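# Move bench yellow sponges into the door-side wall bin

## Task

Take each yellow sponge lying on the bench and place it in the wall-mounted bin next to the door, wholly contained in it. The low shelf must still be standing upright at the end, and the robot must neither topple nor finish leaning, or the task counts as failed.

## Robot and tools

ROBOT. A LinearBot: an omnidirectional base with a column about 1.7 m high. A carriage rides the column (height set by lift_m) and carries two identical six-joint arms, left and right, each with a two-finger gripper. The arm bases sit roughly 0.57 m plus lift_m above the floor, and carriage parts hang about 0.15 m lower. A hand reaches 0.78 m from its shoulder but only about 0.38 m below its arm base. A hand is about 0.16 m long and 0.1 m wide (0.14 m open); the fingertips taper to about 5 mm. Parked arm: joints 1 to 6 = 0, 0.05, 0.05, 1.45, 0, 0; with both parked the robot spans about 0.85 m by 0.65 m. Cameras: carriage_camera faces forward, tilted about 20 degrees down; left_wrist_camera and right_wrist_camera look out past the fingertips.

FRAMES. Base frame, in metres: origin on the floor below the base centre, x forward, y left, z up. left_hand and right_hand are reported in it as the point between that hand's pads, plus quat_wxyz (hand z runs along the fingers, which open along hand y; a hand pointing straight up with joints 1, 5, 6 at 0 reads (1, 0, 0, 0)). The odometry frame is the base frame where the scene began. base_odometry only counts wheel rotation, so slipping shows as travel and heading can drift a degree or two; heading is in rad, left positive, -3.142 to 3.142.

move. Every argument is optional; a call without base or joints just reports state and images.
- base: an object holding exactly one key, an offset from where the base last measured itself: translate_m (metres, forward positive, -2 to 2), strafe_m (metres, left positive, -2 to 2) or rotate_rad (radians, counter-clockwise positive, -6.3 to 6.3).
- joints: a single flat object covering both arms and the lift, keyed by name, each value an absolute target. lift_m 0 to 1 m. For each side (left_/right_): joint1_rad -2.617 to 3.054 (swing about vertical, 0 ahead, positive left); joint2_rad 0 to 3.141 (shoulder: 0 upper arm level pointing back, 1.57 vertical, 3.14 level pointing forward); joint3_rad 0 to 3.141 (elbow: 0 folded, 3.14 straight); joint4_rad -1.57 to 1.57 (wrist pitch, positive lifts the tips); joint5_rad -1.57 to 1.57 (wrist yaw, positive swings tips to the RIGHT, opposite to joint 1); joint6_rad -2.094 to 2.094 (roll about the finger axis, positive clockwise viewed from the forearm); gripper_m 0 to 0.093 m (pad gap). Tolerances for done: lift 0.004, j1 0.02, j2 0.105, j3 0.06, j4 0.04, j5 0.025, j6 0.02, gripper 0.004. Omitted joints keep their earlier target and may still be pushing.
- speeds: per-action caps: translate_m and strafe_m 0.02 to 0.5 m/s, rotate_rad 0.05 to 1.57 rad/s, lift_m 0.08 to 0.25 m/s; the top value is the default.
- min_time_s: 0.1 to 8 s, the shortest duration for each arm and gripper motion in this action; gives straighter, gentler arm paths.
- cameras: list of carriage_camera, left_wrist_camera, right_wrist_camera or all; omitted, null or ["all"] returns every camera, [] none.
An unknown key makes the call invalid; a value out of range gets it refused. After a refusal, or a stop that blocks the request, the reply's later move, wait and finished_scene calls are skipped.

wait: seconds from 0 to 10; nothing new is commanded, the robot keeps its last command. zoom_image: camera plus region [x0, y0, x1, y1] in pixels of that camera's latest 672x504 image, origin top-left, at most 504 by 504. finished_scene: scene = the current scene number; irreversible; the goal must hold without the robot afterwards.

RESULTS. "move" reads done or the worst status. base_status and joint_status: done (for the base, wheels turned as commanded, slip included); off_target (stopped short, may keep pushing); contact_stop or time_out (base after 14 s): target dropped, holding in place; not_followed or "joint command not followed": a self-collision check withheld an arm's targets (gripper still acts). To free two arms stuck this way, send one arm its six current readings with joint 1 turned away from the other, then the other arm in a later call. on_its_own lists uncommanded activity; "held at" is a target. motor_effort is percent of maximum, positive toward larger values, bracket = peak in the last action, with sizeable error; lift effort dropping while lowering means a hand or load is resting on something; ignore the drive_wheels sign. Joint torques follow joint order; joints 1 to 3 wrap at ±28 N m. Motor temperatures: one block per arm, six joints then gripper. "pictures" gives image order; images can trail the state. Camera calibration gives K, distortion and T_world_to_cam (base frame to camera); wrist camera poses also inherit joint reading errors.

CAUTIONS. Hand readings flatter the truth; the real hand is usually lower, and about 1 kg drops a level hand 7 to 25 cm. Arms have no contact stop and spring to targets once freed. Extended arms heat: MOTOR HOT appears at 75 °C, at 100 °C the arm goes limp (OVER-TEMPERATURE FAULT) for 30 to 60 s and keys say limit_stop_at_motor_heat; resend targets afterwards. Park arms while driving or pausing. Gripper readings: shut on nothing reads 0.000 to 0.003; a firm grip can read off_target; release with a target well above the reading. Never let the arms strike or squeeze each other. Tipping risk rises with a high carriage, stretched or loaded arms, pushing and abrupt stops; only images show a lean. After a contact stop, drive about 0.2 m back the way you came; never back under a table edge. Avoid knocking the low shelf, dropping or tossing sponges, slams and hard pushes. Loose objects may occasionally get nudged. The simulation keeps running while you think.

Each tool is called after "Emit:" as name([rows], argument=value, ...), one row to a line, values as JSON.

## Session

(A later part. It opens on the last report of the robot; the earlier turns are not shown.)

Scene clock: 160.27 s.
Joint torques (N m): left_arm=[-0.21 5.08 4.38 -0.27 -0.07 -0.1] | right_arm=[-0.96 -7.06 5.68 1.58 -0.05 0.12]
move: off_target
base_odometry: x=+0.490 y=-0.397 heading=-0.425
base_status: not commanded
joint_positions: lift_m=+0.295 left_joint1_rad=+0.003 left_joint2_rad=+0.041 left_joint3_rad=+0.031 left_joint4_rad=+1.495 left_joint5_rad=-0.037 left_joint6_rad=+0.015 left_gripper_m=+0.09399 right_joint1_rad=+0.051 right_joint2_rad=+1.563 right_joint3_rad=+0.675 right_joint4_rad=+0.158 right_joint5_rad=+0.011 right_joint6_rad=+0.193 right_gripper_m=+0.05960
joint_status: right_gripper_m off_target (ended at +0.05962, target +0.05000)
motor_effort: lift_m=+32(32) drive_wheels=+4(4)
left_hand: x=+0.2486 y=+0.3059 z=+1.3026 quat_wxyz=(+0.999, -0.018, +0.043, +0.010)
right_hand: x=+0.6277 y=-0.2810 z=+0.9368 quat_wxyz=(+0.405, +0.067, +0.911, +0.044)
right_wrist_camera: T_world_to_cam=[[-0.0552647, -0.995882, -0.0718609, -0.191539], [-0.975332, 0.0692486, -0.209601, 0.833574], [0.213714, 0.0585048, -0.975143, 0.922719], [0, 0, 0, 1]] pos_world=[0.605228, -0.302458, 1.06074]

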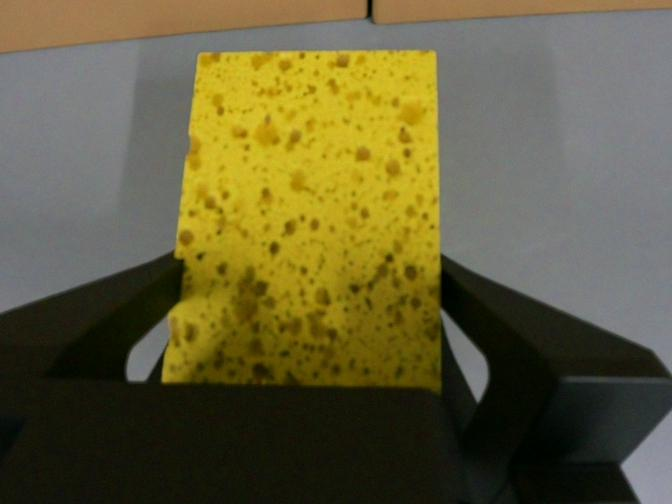

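Emit:
move(joints={"lift_m":0.65}, speeds={"lift_m":0.15}, cameras=["right_wrist_camera","carriage_camera"])

Emit:
move(base={"translate_m": -0.5}, cameras=[])

Emit:
move(base={"rotate_rad": 2.62}, speeds={"rotate_rad":0.9}, joints={"lift_m":0.7})

Scene clock: 169.57 s.
Joint torques (N m): left_arm=[-0.17 5.03 4.4 -0.27 -0.07 -0.08] | right_arm=[-0.98 -7.76 6.26 1.65 -0.04 0.11]
move: done
base_odometry: x=+0.490 y=-0.397 heading=-0.425
base_status: not commanded
joint_positions: lift_m=+0.650 left_joint1_rad=+0.003 left_joint2_rad=+0.041 left_joint3_rad=+0.031 left_joint4_rad=+1.495 left_joint5_rad=-0.037 left_joint6_rad=+0.015 left_gripper_m=+0.09399 right_joint1_rad=+0.051 right_joint2_rad=+1.570 right_joint3_rad=+0.668 right_joint4_rad=+0.149 right_joint5_rad=+0.010 right_joint6_rad=+0.193 right_gripper_m=+0.05957
joint_status: all done
motor_effort: lift_m=+33(42) drive_wheels=+4(4)
left_hand: x=+0.2486 y=+0.3059 z=+1.6576 quat_wxyz=(+0.999, -0.018, +0.043, +0.010)
right_hand: x=+0.6236 y=-0.2810 z=+1.2849 quat_wxyz=(+0.395, +0.067, +0.915, +0.044)
pictures: carriage_camera, right_wrist_camera
carriage_camera: T_world_to_cam=[[-0.0303786, -0.999131, 0.0285239, -0.0379774], [-0.377467, -0.0149565, -0.925902, 1.57851], [0.925525, -0.0388945, -0.376685, 0.489795], [0, 0, 0, 1]] pos_world=[0.141365, 0.00471482, 1.64713]
right_wrist_camera: T_world_to_cam=[[-0.05657, -0.995891, -0.0707173, -0.167388], [-0.979901, 0.0689536, -0.187186, 0.876429], [0.191293, 0.0587069, -0.979776, 1.28308], [0, 0, 0, 1]] pos_world=[0.6039, -0.302458, 1.40935]

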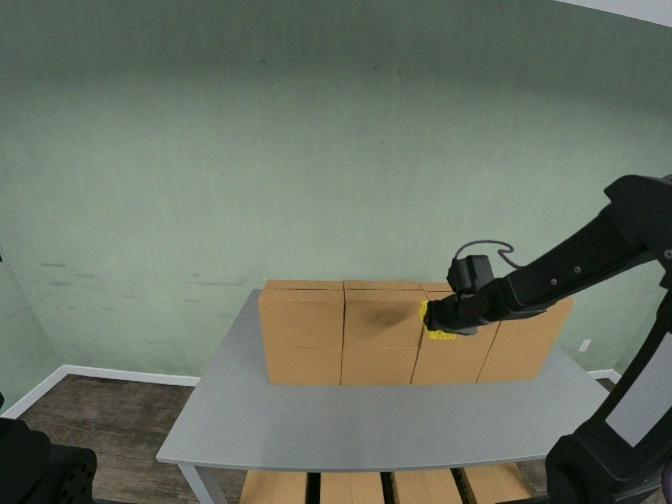

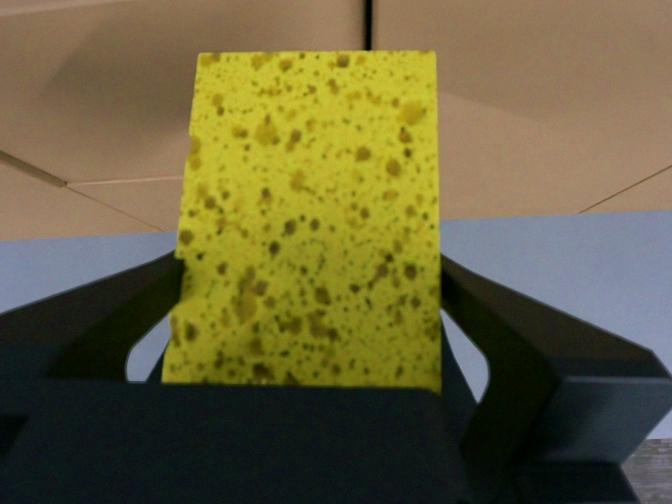

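Scene clock: 172.70 s.
Joint torques (N m): left_arm=[-0.17 5.05 4.38 -0.27 -0.06 -0.08] | right_arm=[-0.98 -7.76 6.24 1.65 -0.02 0.12]
move: done
base_odometry: x=+0.035 y=-0.191 heading=-0.425
base_status: done
joint_positions: lift_m=+0.650 left_joint1_rad=+0.003 left_joint2_rad=+0.041 left_joint3_rad=+0.031 left_joint4_rad=+1.498 left_joint5_rad=-0.037 left_joint6_rad=+0.015 left_gripper_m=+0.09399 right_joint1_rad=+0.051 right_joint2_rad=+1.570 right_joint3_rad=+0.668 right_joint4_rad=+0.149 right_joint5_rad=+0.008 right_joint6_rad=+0.193 right_gripper_m=+0.05957
joint_status: not commanded
motor_effort: lift_m=+33(33) drive_wheels=+1(20)
left_hand: x=+0.2481 y=+0.3059 z=+1.6576 quat_wxyz=(+0.999, -0.018, +0.042, +0.010)
right_hand: x=+0.6235 y=-0.2806 z=+1.2848 quat_wxyz=(+0.395, +0.067, +0.915, +0.045)

Scene clock: 177.03 s.
Joint torques (N m): left_arm=[-0.16 5.08 4.37 -0.28 -0.06 -0.08] | right_arm=[-0.59 -7.88 6.48 1.68 -0.01 0.11]
move: done
base_odometry: x=+0.035 y=-0.191 heading=+2.195
base_status: done
joint_positions: lift_m=+0.700 left_joint1_rad=+0.003 left_joint2_rad=+0.041 left_joint3_rad=+0.031 left_joint4_rad=+1.497 left_joint5_rad=-0.037 left_joint6_rad=+0.015 left_gripper_m=+0.09400 right_joint1_rad=+0.047 right_joint2_rad=+1.571 right_joint3_rad=+0.665 right_joint4_rad=+0.145 right_joint5_rad=+0.006 right_joint6_rad=+0.194 right_gripper_m=+0.05957
joint_status: all done
motor_effort: lift_m=+33(42) drive_wheels=+8(17)
left_hand: x=+0.2484 y=+0.3059 z=+1.7076 quat_wxyz=(+0.999, -0.018, +0.042, +0.010)
right_hand: x=+0.6219 y=-0.2821 z=+1.3325 quat_wxyz=(+0.391, +0.069, +0.917, +0.044)
pictures: carriage_camera, left_wrist_camera, right_wrist_camera
carriage_camera: T_world_to_cam=[[-0.0303786, -0.999131, 0.0285239, -0.0394036], [-0.377467, -0.0149565, -0.925902, 1.62481], [0.925525, -0.0388945, -0.376685, 0.508629], [0, 0, 0, 1]] pos_world=[0.141365, 0.00471482, 1.69713]
left_wrist_camera: T_world_to_cam=[[0.0472922, -0.997267, 0.0567661, 0.203173], [0.772327, 0.000467064, -0.635225, 0.904697], [0.633462, 0.0738831, 0.770238, -1.37225], [0, 0, 0, 1]] pos_world=[0.160937, 0.303581, 1.62011]
right_wrist_camera: T_world_to_cam=[[-0.0588404, -0.995618, -0.0726881, -0.16113], [-0.981338, 0.071042, -0.178685, 0.873896], [0.183065, 0.0608177, -0.981218, 1.33773], [0, 0, 0, 1]] pos_world=[0.603215, -0.303865, 1.45704]

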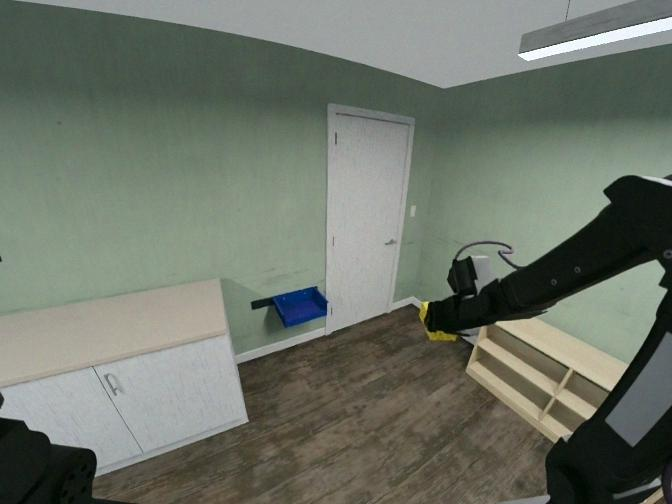

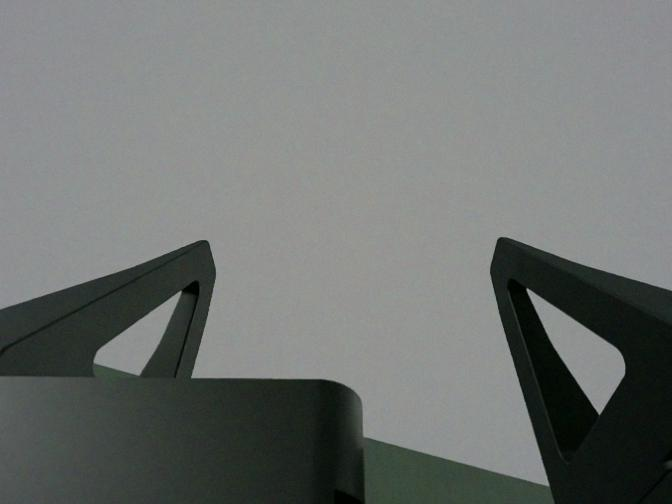

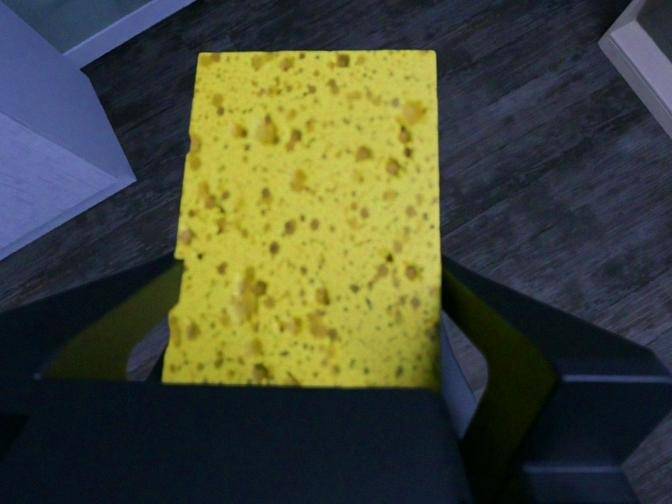

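Emit:
move(base={"rotate_rad": 0.527}, cameras=[])

Emit:
move(base={"strafe_m": -0.6}, joints={"lift_m":0.6}, cameras=["carriage_camera"])

Scene clock: 195.20 s.
Joint torques (N m): left_arm=[-0.14 5.05 4.37 -0.28 -0.05 -0.09] | right_arm=[-0.46 -7.87 6.46 1.68 0 0.12]
move: done
base_odometry: x=+0.035 y=-0.191 heading=+2.722
base_status: done
joint_positions: lift_m=+0.700 left_joint1_rad=+0.003 left_joint2_rad=+0.041 left_joint3_rad=+0.031 left_joint4_rad=+1.496 left_joint5_rad=-0.037 left_joint6_rad=+0.015 left_gripper_m=+0.09400 right_joint1_rad=+0.046 right_joint2_rad=+1.571 right_joint3_rad=+0.665 right_joint4_rad=+0.145 right_joint5_rad=+0.006 right_joint6_rad=+0.194 right_gripper_m=+0.05957
joint_status: not commanded
motor_effort: lift_m=+33(33) drive_wheels=+8(16)
left_hand: x=+0.2485 y=+0.3059 z=+1.7076 quat_wxyz=(+0.999, -0.018, +0.042, +0.010)
right_hand: x=+0.6219 y=-0.2824 z=+1.3325 quat_wxyz=(+0.391, +0.069, +0.917, +0.044)

Scene clock: 198.60 s.
Joint torques (N m): left_arm=[-0.24 5.09 4.41 -0.27 -0.06 -0.09] | right_arm=[-0.32 -7.95 6.49 1.73 0.01 0.12]
move: done
base_odometry: x=+0.279 y=+0.357 heading=+2.722
base_status: done
joint_positions: lift_m=+0.600 left_joint1_rad=+0.003 left_joint2_rad=+0.041 left_joint3_rad=+0.031 left_joint4_rad=+1.496 left_joint5_rad=-0.037 left_joint6_rad=+0.015 left_gripper_m=+0.09400 right_joint1_rad=+0.044 right_joint2_rad=+1.573 right_joint3_rad=+0.665 right_joint4_rad=+0.140 right_joint5_rad=+0.005 right_joint6_rad=+0.194 right_gripper_m=+0.05957
joint_status: all done
motor_effort: lift_m=+30(33) drive_wheels=-2(20)
left_hand: x=+0.2484 y=+0.3059 z=+1.6078 quat_wxyz=(+0.999, -0.018, +0.042, +0.010)
right_hand: x=+0.6211 y=-0.2831 z=+1.2315 quat_wxyz=(+0.388, +0.070, +0.918, +0.044)
carriage_camera: T_world_to_cam=[[-0.0303786, -0.999131, 0.0285239, -0.0365569], [-0.377467, -0.0149565, -0.925902, 1.5324], [0.925525, -0.0388945, -0.376685, 0.471036], [0, 0, 0, 1]] pos_world=[0.141365, 0.00471482, 1.59733]

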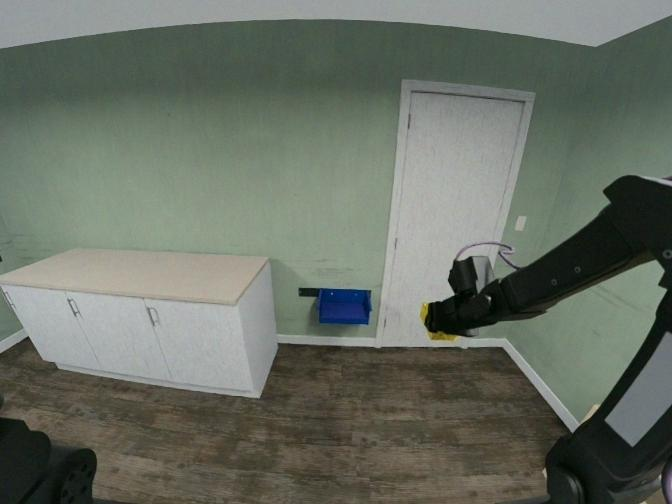

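Emit:
move(base={"strafe_m": -0.08}, cameras=[])

Emit:
move(base={"translate_m": 1.0}, joints={"right_joint1_rad":0.577,"right_joint2_rad":2.4,"right_joint3_rad":1.4,"right_joint4_rad":-0.3}, min_time_s=3, speeds={"translate_m":0.3}, cameras=["right_wrist_camera","carriage_camera"])

Scene clock: 226.47 s.
Joint torques (N m): left_arm=[-0.25 5.05 4.42 -0.28 -0.07 -0.09] | right_arm=[-0.27 -7.97 6.49 1.72 0.01 0.12]
move: done
base_odometry: x=+0.311 y=+0.430 heading=+2.723
base_status: done
joint_positions: lift_m=+0.600 left_joint1_rad=+0.004 left_joint2_rad=+0.041 left_joint3_rad=+0.031 left_joint4_rad=+1.497 left_joint5_rad=-0.036 left_joint6_rad=+0.015 left_gripper_m=+0.09400 right_joint1_rad=+0.043 right_joint2_rad=+1.573 right_joint3_rad=+0.665 right_joint4_rad=+0.140 right_joint5_rad=+0.005 right_joint6_rad=+0.194 right_gripper_m=+0.05957
joint_status: not commanded
motor_effort: lift_m=+30(30) drive_wheels=-3(18)
left_hand: x=+0.2484 y=+0.3058 z=+1.6078 quat_wxyz=(+0.999, -0.018, +0.042, +0.010)
right_hand: x=+0.6211 y=-0.2834 z=+1.2315 quat_wxyz=(+0.388, +0.070, +0.918, +0.044)

Scene clock: 231.30 s.
Joint torques (N m): left_arm=[-0.28 5.01 4.42 -0.27 -0.06 -0.08] | right_arm=[0.28 -13.65 6.45 0.74 0.02 0.12]
move: done
base_odometry: x=-0.602 y=+0.837 heading=+2.722
base_status: done
joint_positions: lift_m=+0.600 left_joint1_rad=+0.004 left_joint2_rad=+0.041 left_joint3_rad=+0.031 left_joint4_rad=+1.497 left_joint5_rad=-0.036 left_joint6_rad=+0.015 left_gripper_m=+0.09400 right_joint1_rad=+0.571 right_joint2_rad=+2.392 right_joint3_rad=+1.382 right_joint4_rad=-0.292 right_joint5_rad=+0.005 right_joint6_rad=+0.194 right_gripper_m=+0.05956
joint_status: all done
motor_effort: lift_m=+30(30) drive_wheels=-3(15)
left_hand: x=+0.2483 y=+0.3058 z=+1.6078 quat_wxyz=(+0.999, -0.018, +0.042, +0.010)
right_hand: x=+0.6132 y=-0.0518 z=+1.0618 quat_wxyz=(+0.125, -0.185, +0.973, +0.048)
pictures: carriage_camera, right_wrist_camera
carriage_camera: T_world_to_cam=[[-0.0303786, -0.999131, 0.0285239, -0.0365569], [-0.377467, -0.0149565, -0.925902, 1.5324], [0.925525, -0.0388945, -0.376685, 0.471036], [0, 0, 0, 1]] pos_world=[0.141365, 0.00471482, 1.59733]
right_wrist_camera: T_world_to_cam=[[0.428563, -0.903458, -0.00985732, -0.312906], [-0.8452, -0.404736, 0.349034, 0.132192], [-0.319328, -0.141252, -0.937058, 1.31041], [0, 0, 0, 1]] pos_world=[0.66428, -0.044096, 1.17871]

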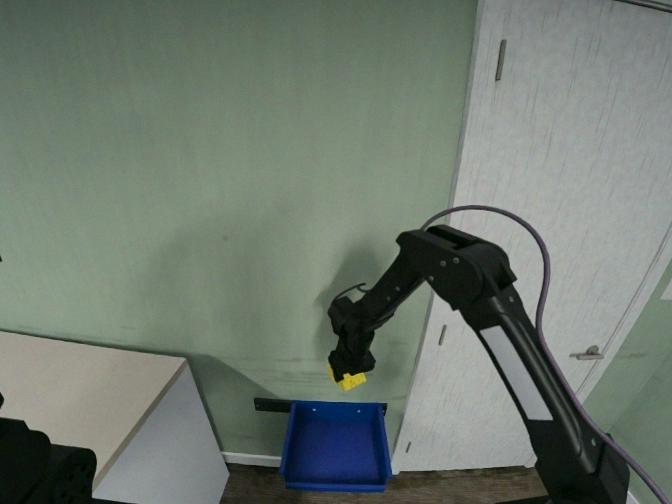

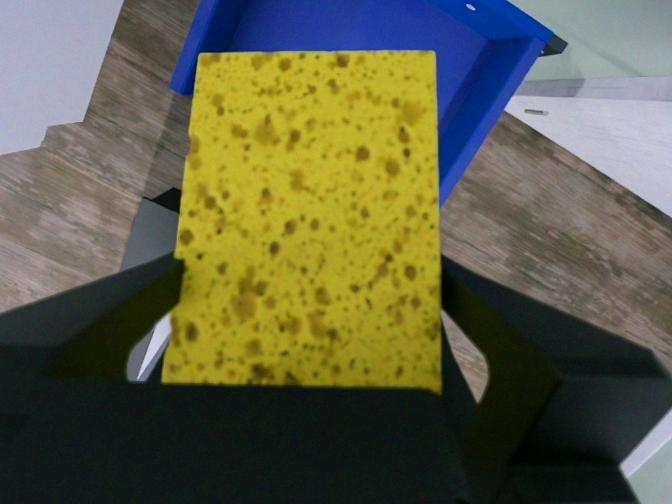

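Emit:
move(base={"translate_m": 0.155}, speeds={"translate_m":0.2}, joints={"lift_m":0.3}, cameras=["right_wrist_camera","carriage_camera"])

Scene clock: 238.97 s.
Joint torques (N m): left_arm=[-0.23 5.03 4.41 -0.29 -0.07 -0.08] | right_arm=[0.09 -15.32 6.11 0.75 0.01 0.12]
move: done
base_odometry: x=-0.744 y=+0.901 heading=+2.722
base_status: done
joint_positions: lift_m=+0.300 left_joint1_rad=+0.004 left_joint2_rad=+0.041 left_joint3_rad=+0.031 left_joint4_rad=+1.496 left_joint5_rad=-0.036 left_joint6_rad=+0.015 left_gripper_m=+0.09400 right_joint1_rad=+0.573 right_joint2_rad=+2.408 right_joint3_rad=+1.386 right_joint4_rad=-0.298 right_joint5_rad=+0.005 right_joint6_rad=+0.194 right_gripper_m=+0.05956
joint_status: all done
motor_effort: lift_m=+30(32) drive_wheels=-1(18)
left_hand: x=+0.2484 y=+0.3058 z=+1.3078 quat_wxyz=(+0.999, -0.018, +0.042, +0.010)
right_hand: x=+0.6097 y=-0.0530 z=+0.7554 quat_wxyz=(+0.117, -0.186, +0.974, +0.045)
pictures: carriage_camera, right_wrist_camera
carriage_camera: T_world_to_cam=[[-0.0303786, -0.999131, 0.0285239, -0.0279997], [-0.377467, -0.0149565, -0.925902, 1.25463], [0.925525, -0.0388945, -0.376685, 0.35803], [0, 0, 0, 1]] pos_world=[0.141365, 0.00471482, 1.29733]
right_wrist_camera: T_world_to_cam=[[0.430149, -0.902727, -0.00748994, -0.318234], [-0.838939, -0.40279, 0.365981, 0.219167], [-0.333398, -0.151143, -0.930592, 1.02514], [0, 0, 0, 1]] pos_world=[0.662537, -0.0440572, 0.871396]

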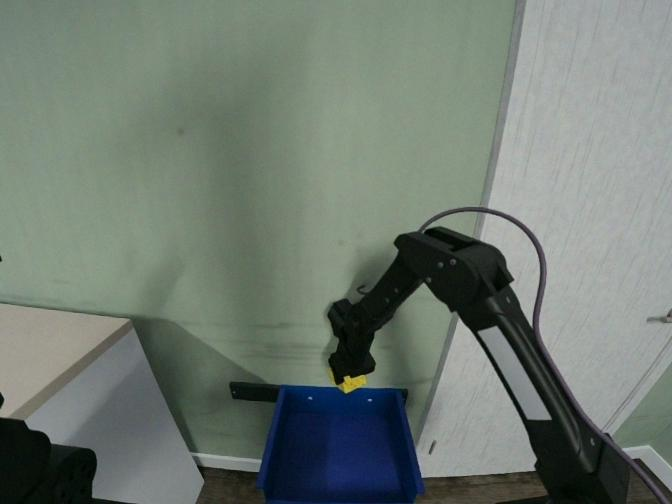

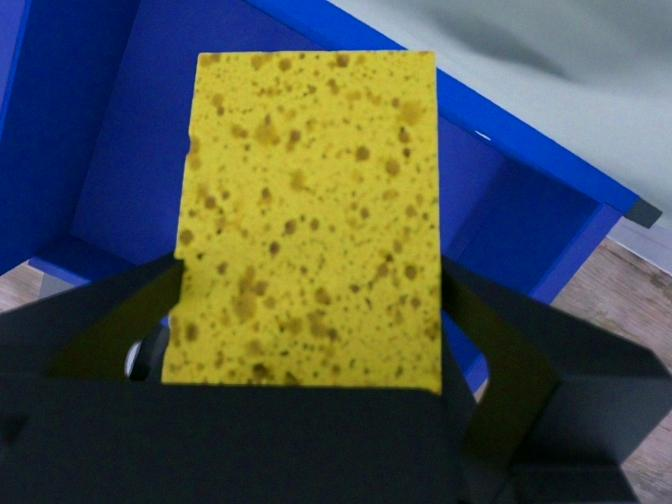

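Emit:
move(joints={"lift_m":0.08}, speeds={"lift_m":0.1}, cameras=["right_wrist_camera","carriage_camera"])

Scene clock: 247.73 s.
Joint torques (N m): left_arm=[-0.28 5.03 4.36 -0.28 -0.06 -0.09] | right_arm=[0.09 -15.39 5.85 0.79 0.01 0.12]
Motor temperatures (°C): left_arm=[26 37 34 27 28 27 27] | right_arm=[25 41 43 39 28 28 30]
move: done
base_odometry: x=-0.744 y=+0.901 heading=+2.722
base_status: not commanded
joint_positions: lift_m=+0.080 left_joint1_rad=+0.004 left_joint2_rad=+0.041 left_joint3_rad=+0.031 left_joint4_rad=+1.497 left_joint5_rad=-0.036 left_joint6_rad=+0.015 left_gripper_m=+0.09400 right_joint1_rad=+0.573 right_joint2_rad=+2.408 right_joint3_rad=+1.388 right_joint4_rad=-0.301 right_joint5_rad=+0.005 right_joint6_rad=+0.194 right_gripper_m=+0.05956
joint_status: all done
motor_effort: lift_m=+30(31) drive_wheels=-1(6)
left_hand: x=+0.2484 y=+0.3058 z=+1.0878 quat_wxyz=(+0.999, -0.018, +0.042, +0.010)
right_hand: x=+0.6097 y=-0.0530 z=+0.5353 quat_wxyz=(+0.116, -0.186, +0.975, +0.044)
pictures: carriage_camera, right_wrist_camera
carriage_camera: T_world_to_cam=[[-0.0303786, -0.999131, 0.0285239, -0.0217245], [-0.377467, -0.0149565, -0.925902, 1.05093], [0.925525, -0.0388945, -0.376685, 0.27516], [0, 0, 0, 1]] pos_world=[0.141365, 0.00471482, 1.07733]
right_wrist_camera: T_world_to_cam=[[0.430124, -0.902741, -0.00726309, -0.31992], [-0.838468, -0.402456, 0.367423, 0.298737], [-0.334611, -0.151948, -0.930025, 0.820818], [0, 0, 0, 1]] pos_world=[0.662741, -0.0438545, 0.651295]

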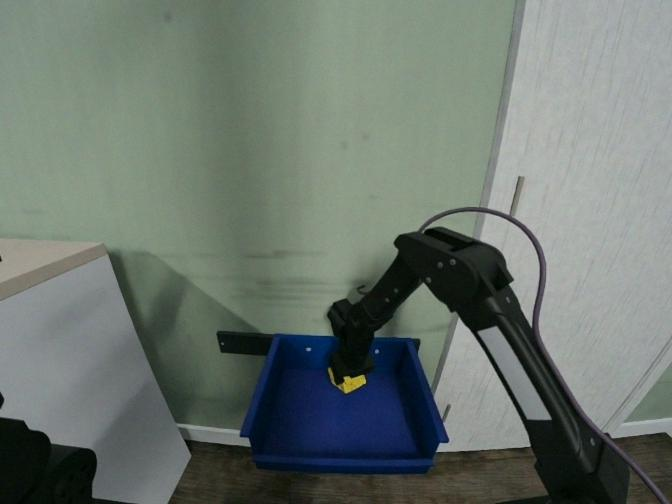

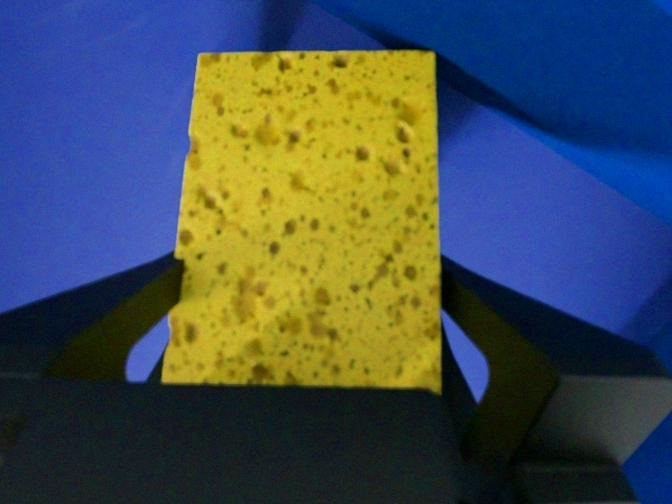

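Emit:
move(base={"translate_m": -0.05}, joints={"lift_m":0.04}, speeds={"lift_m":0.08,"translate_m":0.1}, cameras=["right_wrist_camera","carriage_camera"])

Scene clock: 252.73 s.
Joint torques (N m): left_arm=[-0.24 5.07 4.41 -0.25 -0.07 -0.08] | right_arm=[0.24 -12.66 4.15 0.34 -0.15 0.04]
move: done
base_odometry: x=-0.698 y=+0.880 heading=+2.722
base_status: done
joint_positions: lift_m=+0.040 left_joint1_rad=+0.004 left_joint2_rad=+0.041 left_joint3_rad=+0.031 left_joint4_rad=+1.495 left_joint5_rad=-0.036 left_joint6_rad=+0.015 left_gripper_m=+0.09400 right_joint1_rad=+0.571 right_joint2_rad=+2.379 right_joint3_rad=+1.413 right_joint4_rad=-0.235 right_joint5_rad=+0.024 right_joint6_rad=+0.202 right_gripper_m=+0.05949
joint_status: all done
motor_effort: lift_m=+28(29) drive_wheels=+3(10)
left_hand: x=+0.2486 y=+0.3058 z=+1.0480 quat_wxyz=(+0.999, -0.018, +0.043, +0.010)
right_hand: x=+0.6389 y=-0.0389 z=+0.5204 quat_wxyz=(+0.174, -0.178, +0.967, +0.059)
pictures: carriage_camera, right_wrist_camera
carriage_camera: T_world_to_cam=[[-0.0303786, -0.999131, 0.0285239, -0.0205892], [-0.377467, -0.0149565, -0.925902, 1.01408], [0.925525, -0.0388945, -0.376685, 0.260168], [0, 0, 0, 1]] pos_world=[0.141365, 0.00471482, 1.03753]
right_wrist_camera: T_world_to_cam=[[0.41783, -0.908489, -0.00805382, -0.311867], [-0.878307, -0.406184, 0.252173, 0.419651], [-0.232368, -0.0982918, -0.967649, 0.775177], [0, 0, 0, 1]] pos_world=[0.679016, -0.0366789, 0.641762]

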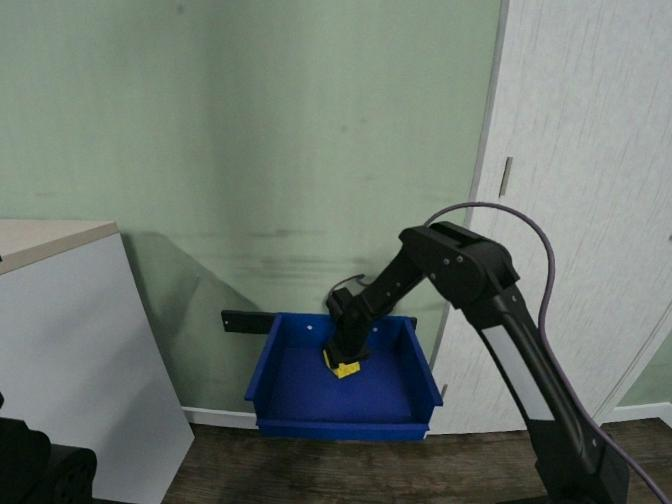

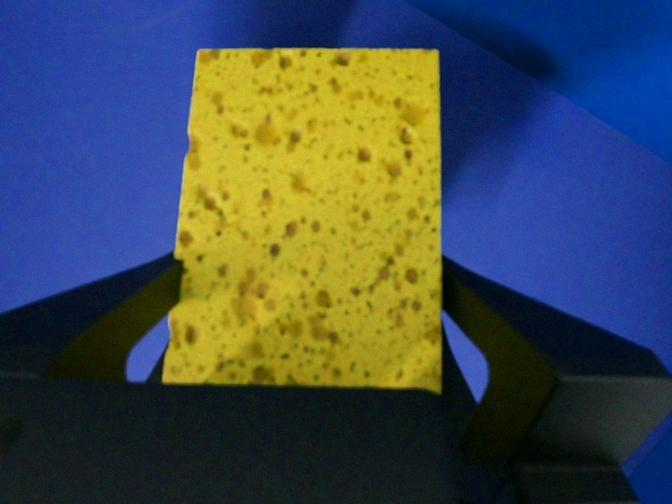

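Emit:
move(joints={"lift_m":0.065}, cameras=[])

Emit:
move(joints={"right_gripper_m":0.093}, min_time_s=1.5, cameras=[])

Emit:
move(joints={"lift_m":0.45}, cameras=["right_wrist_camera","carriage_camera"])

Scene clock: 259.03 s.
Joint torques (N m): left_arm=[-0.25 5.09 4.42 -0.26 -0.07 -0.08] | right_arm=[0.23 -13.96 4.82 0.76 -0.05 0.04]
move: done
base_odometry: x=-0.698 y=+0.880 heading=+2.722
base_status: not commanded
joint_positions: lift_m=+0.065 left_joint1_rad=+0.004 left_joint2_rad=+0.041 left_joint3_rad=+0.031 left_joint4_rad=+1.495 left_joint5_rad=-0.036 left_joint6_rad=+0.015 left_gripper_m=+0.09400 right_joint1_rad=+0.571 right_joint2_rad=+2.393 right_joint3_rad=+1.402 right_joint4_rad=-0.290 right_joint5_rad=+0.011 right_joint6_rad=+0.202 right_gripper_m=+0.05949
joint_status: all done
motor_effort: lift_m=+33(42) drive_wheels=+3(3)
left_hand: x=+0.2486 y=+0.3058 z=+1.0726 quat_wxyz=(+0.999, -0.018, +0.043, +0.010)
right_hand: x=+0.6207 y=-0.0481 z=+0.5311 quat_wxyz=(+0.136, -0.181, +0.973, +0.049)

Scene clock: 260.83 s.
Joint torques (N m): left_arm=[-0.25 5.08 4.42 -0.26 -0.06 -0.08] | right_arm=[0.24 -13.94 4.83 0.76 -0.04 0.04]
move: done
base_odometry: x=-0.698 y=+0.880 heading=+2.722
base_status: not commanded
joint_positions: lift_m=+0.065 left_joint1_rad=+0.004 left_joint2_rad=+0.041 left_joint3_rad=+0.031 left_joint4_rad=+1.495 left_joint5_rad=-0.036 left_joint6_rad=+0.015 left_gripper_m=+0.09400 right_joint1_rad=+0.571 right_joint2_rad=+2.393 right_joint3_rad=+1.402 right_joint4_rad=-0.291 right_joint5_rad=+0.011 right_joint6_rad=+0.202 right_gripper_m=+0.09292
joint_status: all done
motor_effort: lift_m=+33(33) drive_wheels=+3(3)
left_hand: x=+0.2486 y=+0.3058 z=+1.0726 quat_wxyz=(+0.999, -0.018, +0.043, +0.010)
right_hand: x=+0.6206 y=-0.0481 z=+0.5311 quat_wxyz=(+0.135, -0.181, +0.973, +0.049)

Scene clock: 262.90 s.
Joint torques (N m): left_arm=[-0.25 5.05 4.44 -0.27 -0.06 -0.08] | right_arm=[0.24 -15.16 5.15 0.8 -0.03 0.04]
move: done
base_odometry: x=-0.698 y=+0.880 heading=+2.722
base_status: not commanded
joint_positions: lift_m=+0.450 left_joint1_rad=+0.004 left_joint2_rad=+0.041 left_joint3_rad=+0.031 left_joint4_rad=+1.495 left_joint5_rad=-0.036 left_joint6_rad=+0.015 left_gripper_m=+0.09400 right_joint1_rad=+0.571 right_joint2_rad=+2.406 right_joint3_rad=+1.397 right_joint4_rad=-0.298 right_joint5_rad=+0.010 right_joint6_rad=+0.202 right_gripper_m=+0.09292
joint_status: all done
motor_effort: lift_m=+32(40) drive_wheels=+3(3)
left_hand: x=+0.2486 y=+0.3058 z=+1.4576 quat_wxyz=(+0.999, -0.018, +0.043, +0.010)
right_hand: x=+0.6148 y=-0.0516 z=+0.9087 quat_wxyz=(+0.124, -0.181, +0.975, +0.045)
pictures: carriage_camera, right_wrist_camera
carriage_camera: T_world_to_cam=[[-0.0303786, -0.999131, 0.0285239, -0.0322726], [-0.377467, -0.0149565, -0.925902, 1.39333], [0.925525, -0.0388945, -0.376685, 0.414458], [0, 0, 0, 1]] pos_world=[0.141365, 0.00471482, 1.44713]
right_wrist_camera: T_world_to_cam=[[0.421008, -0.907034, -0.00642768, -0.313554], [-0.847483, -0.395872, 0.353636, 0.1847], [-0.323304, -0.143436, -0.935361, 1.16827], [0, 0, 0, 1]] pos_world=[0.666246, -0.0437144, 1.02542]

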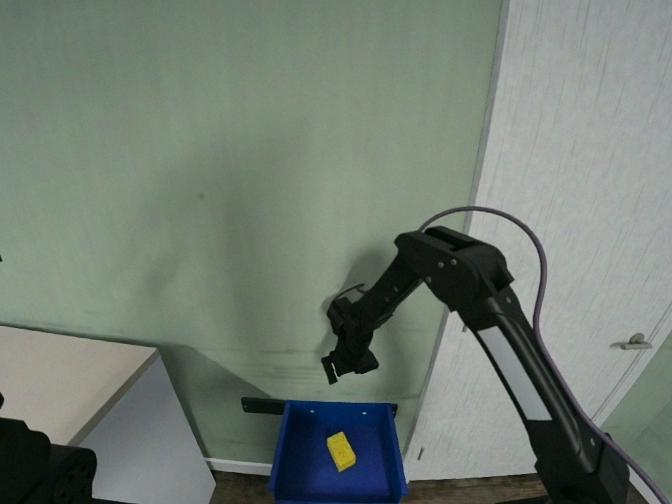

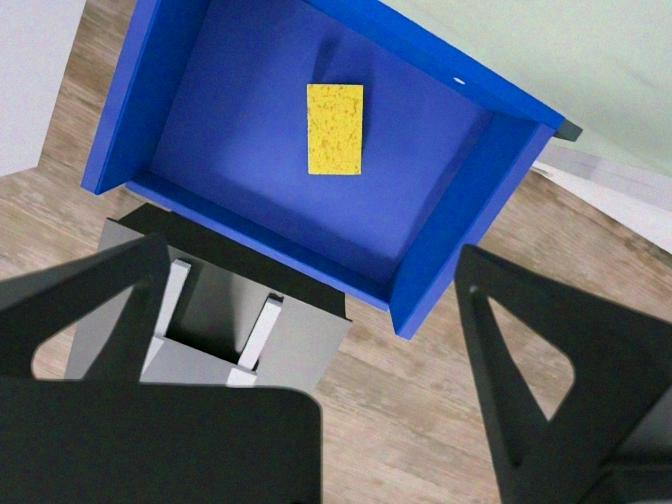

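Emit:
finished_scene(scene=2)

The scene is finished: the task was done.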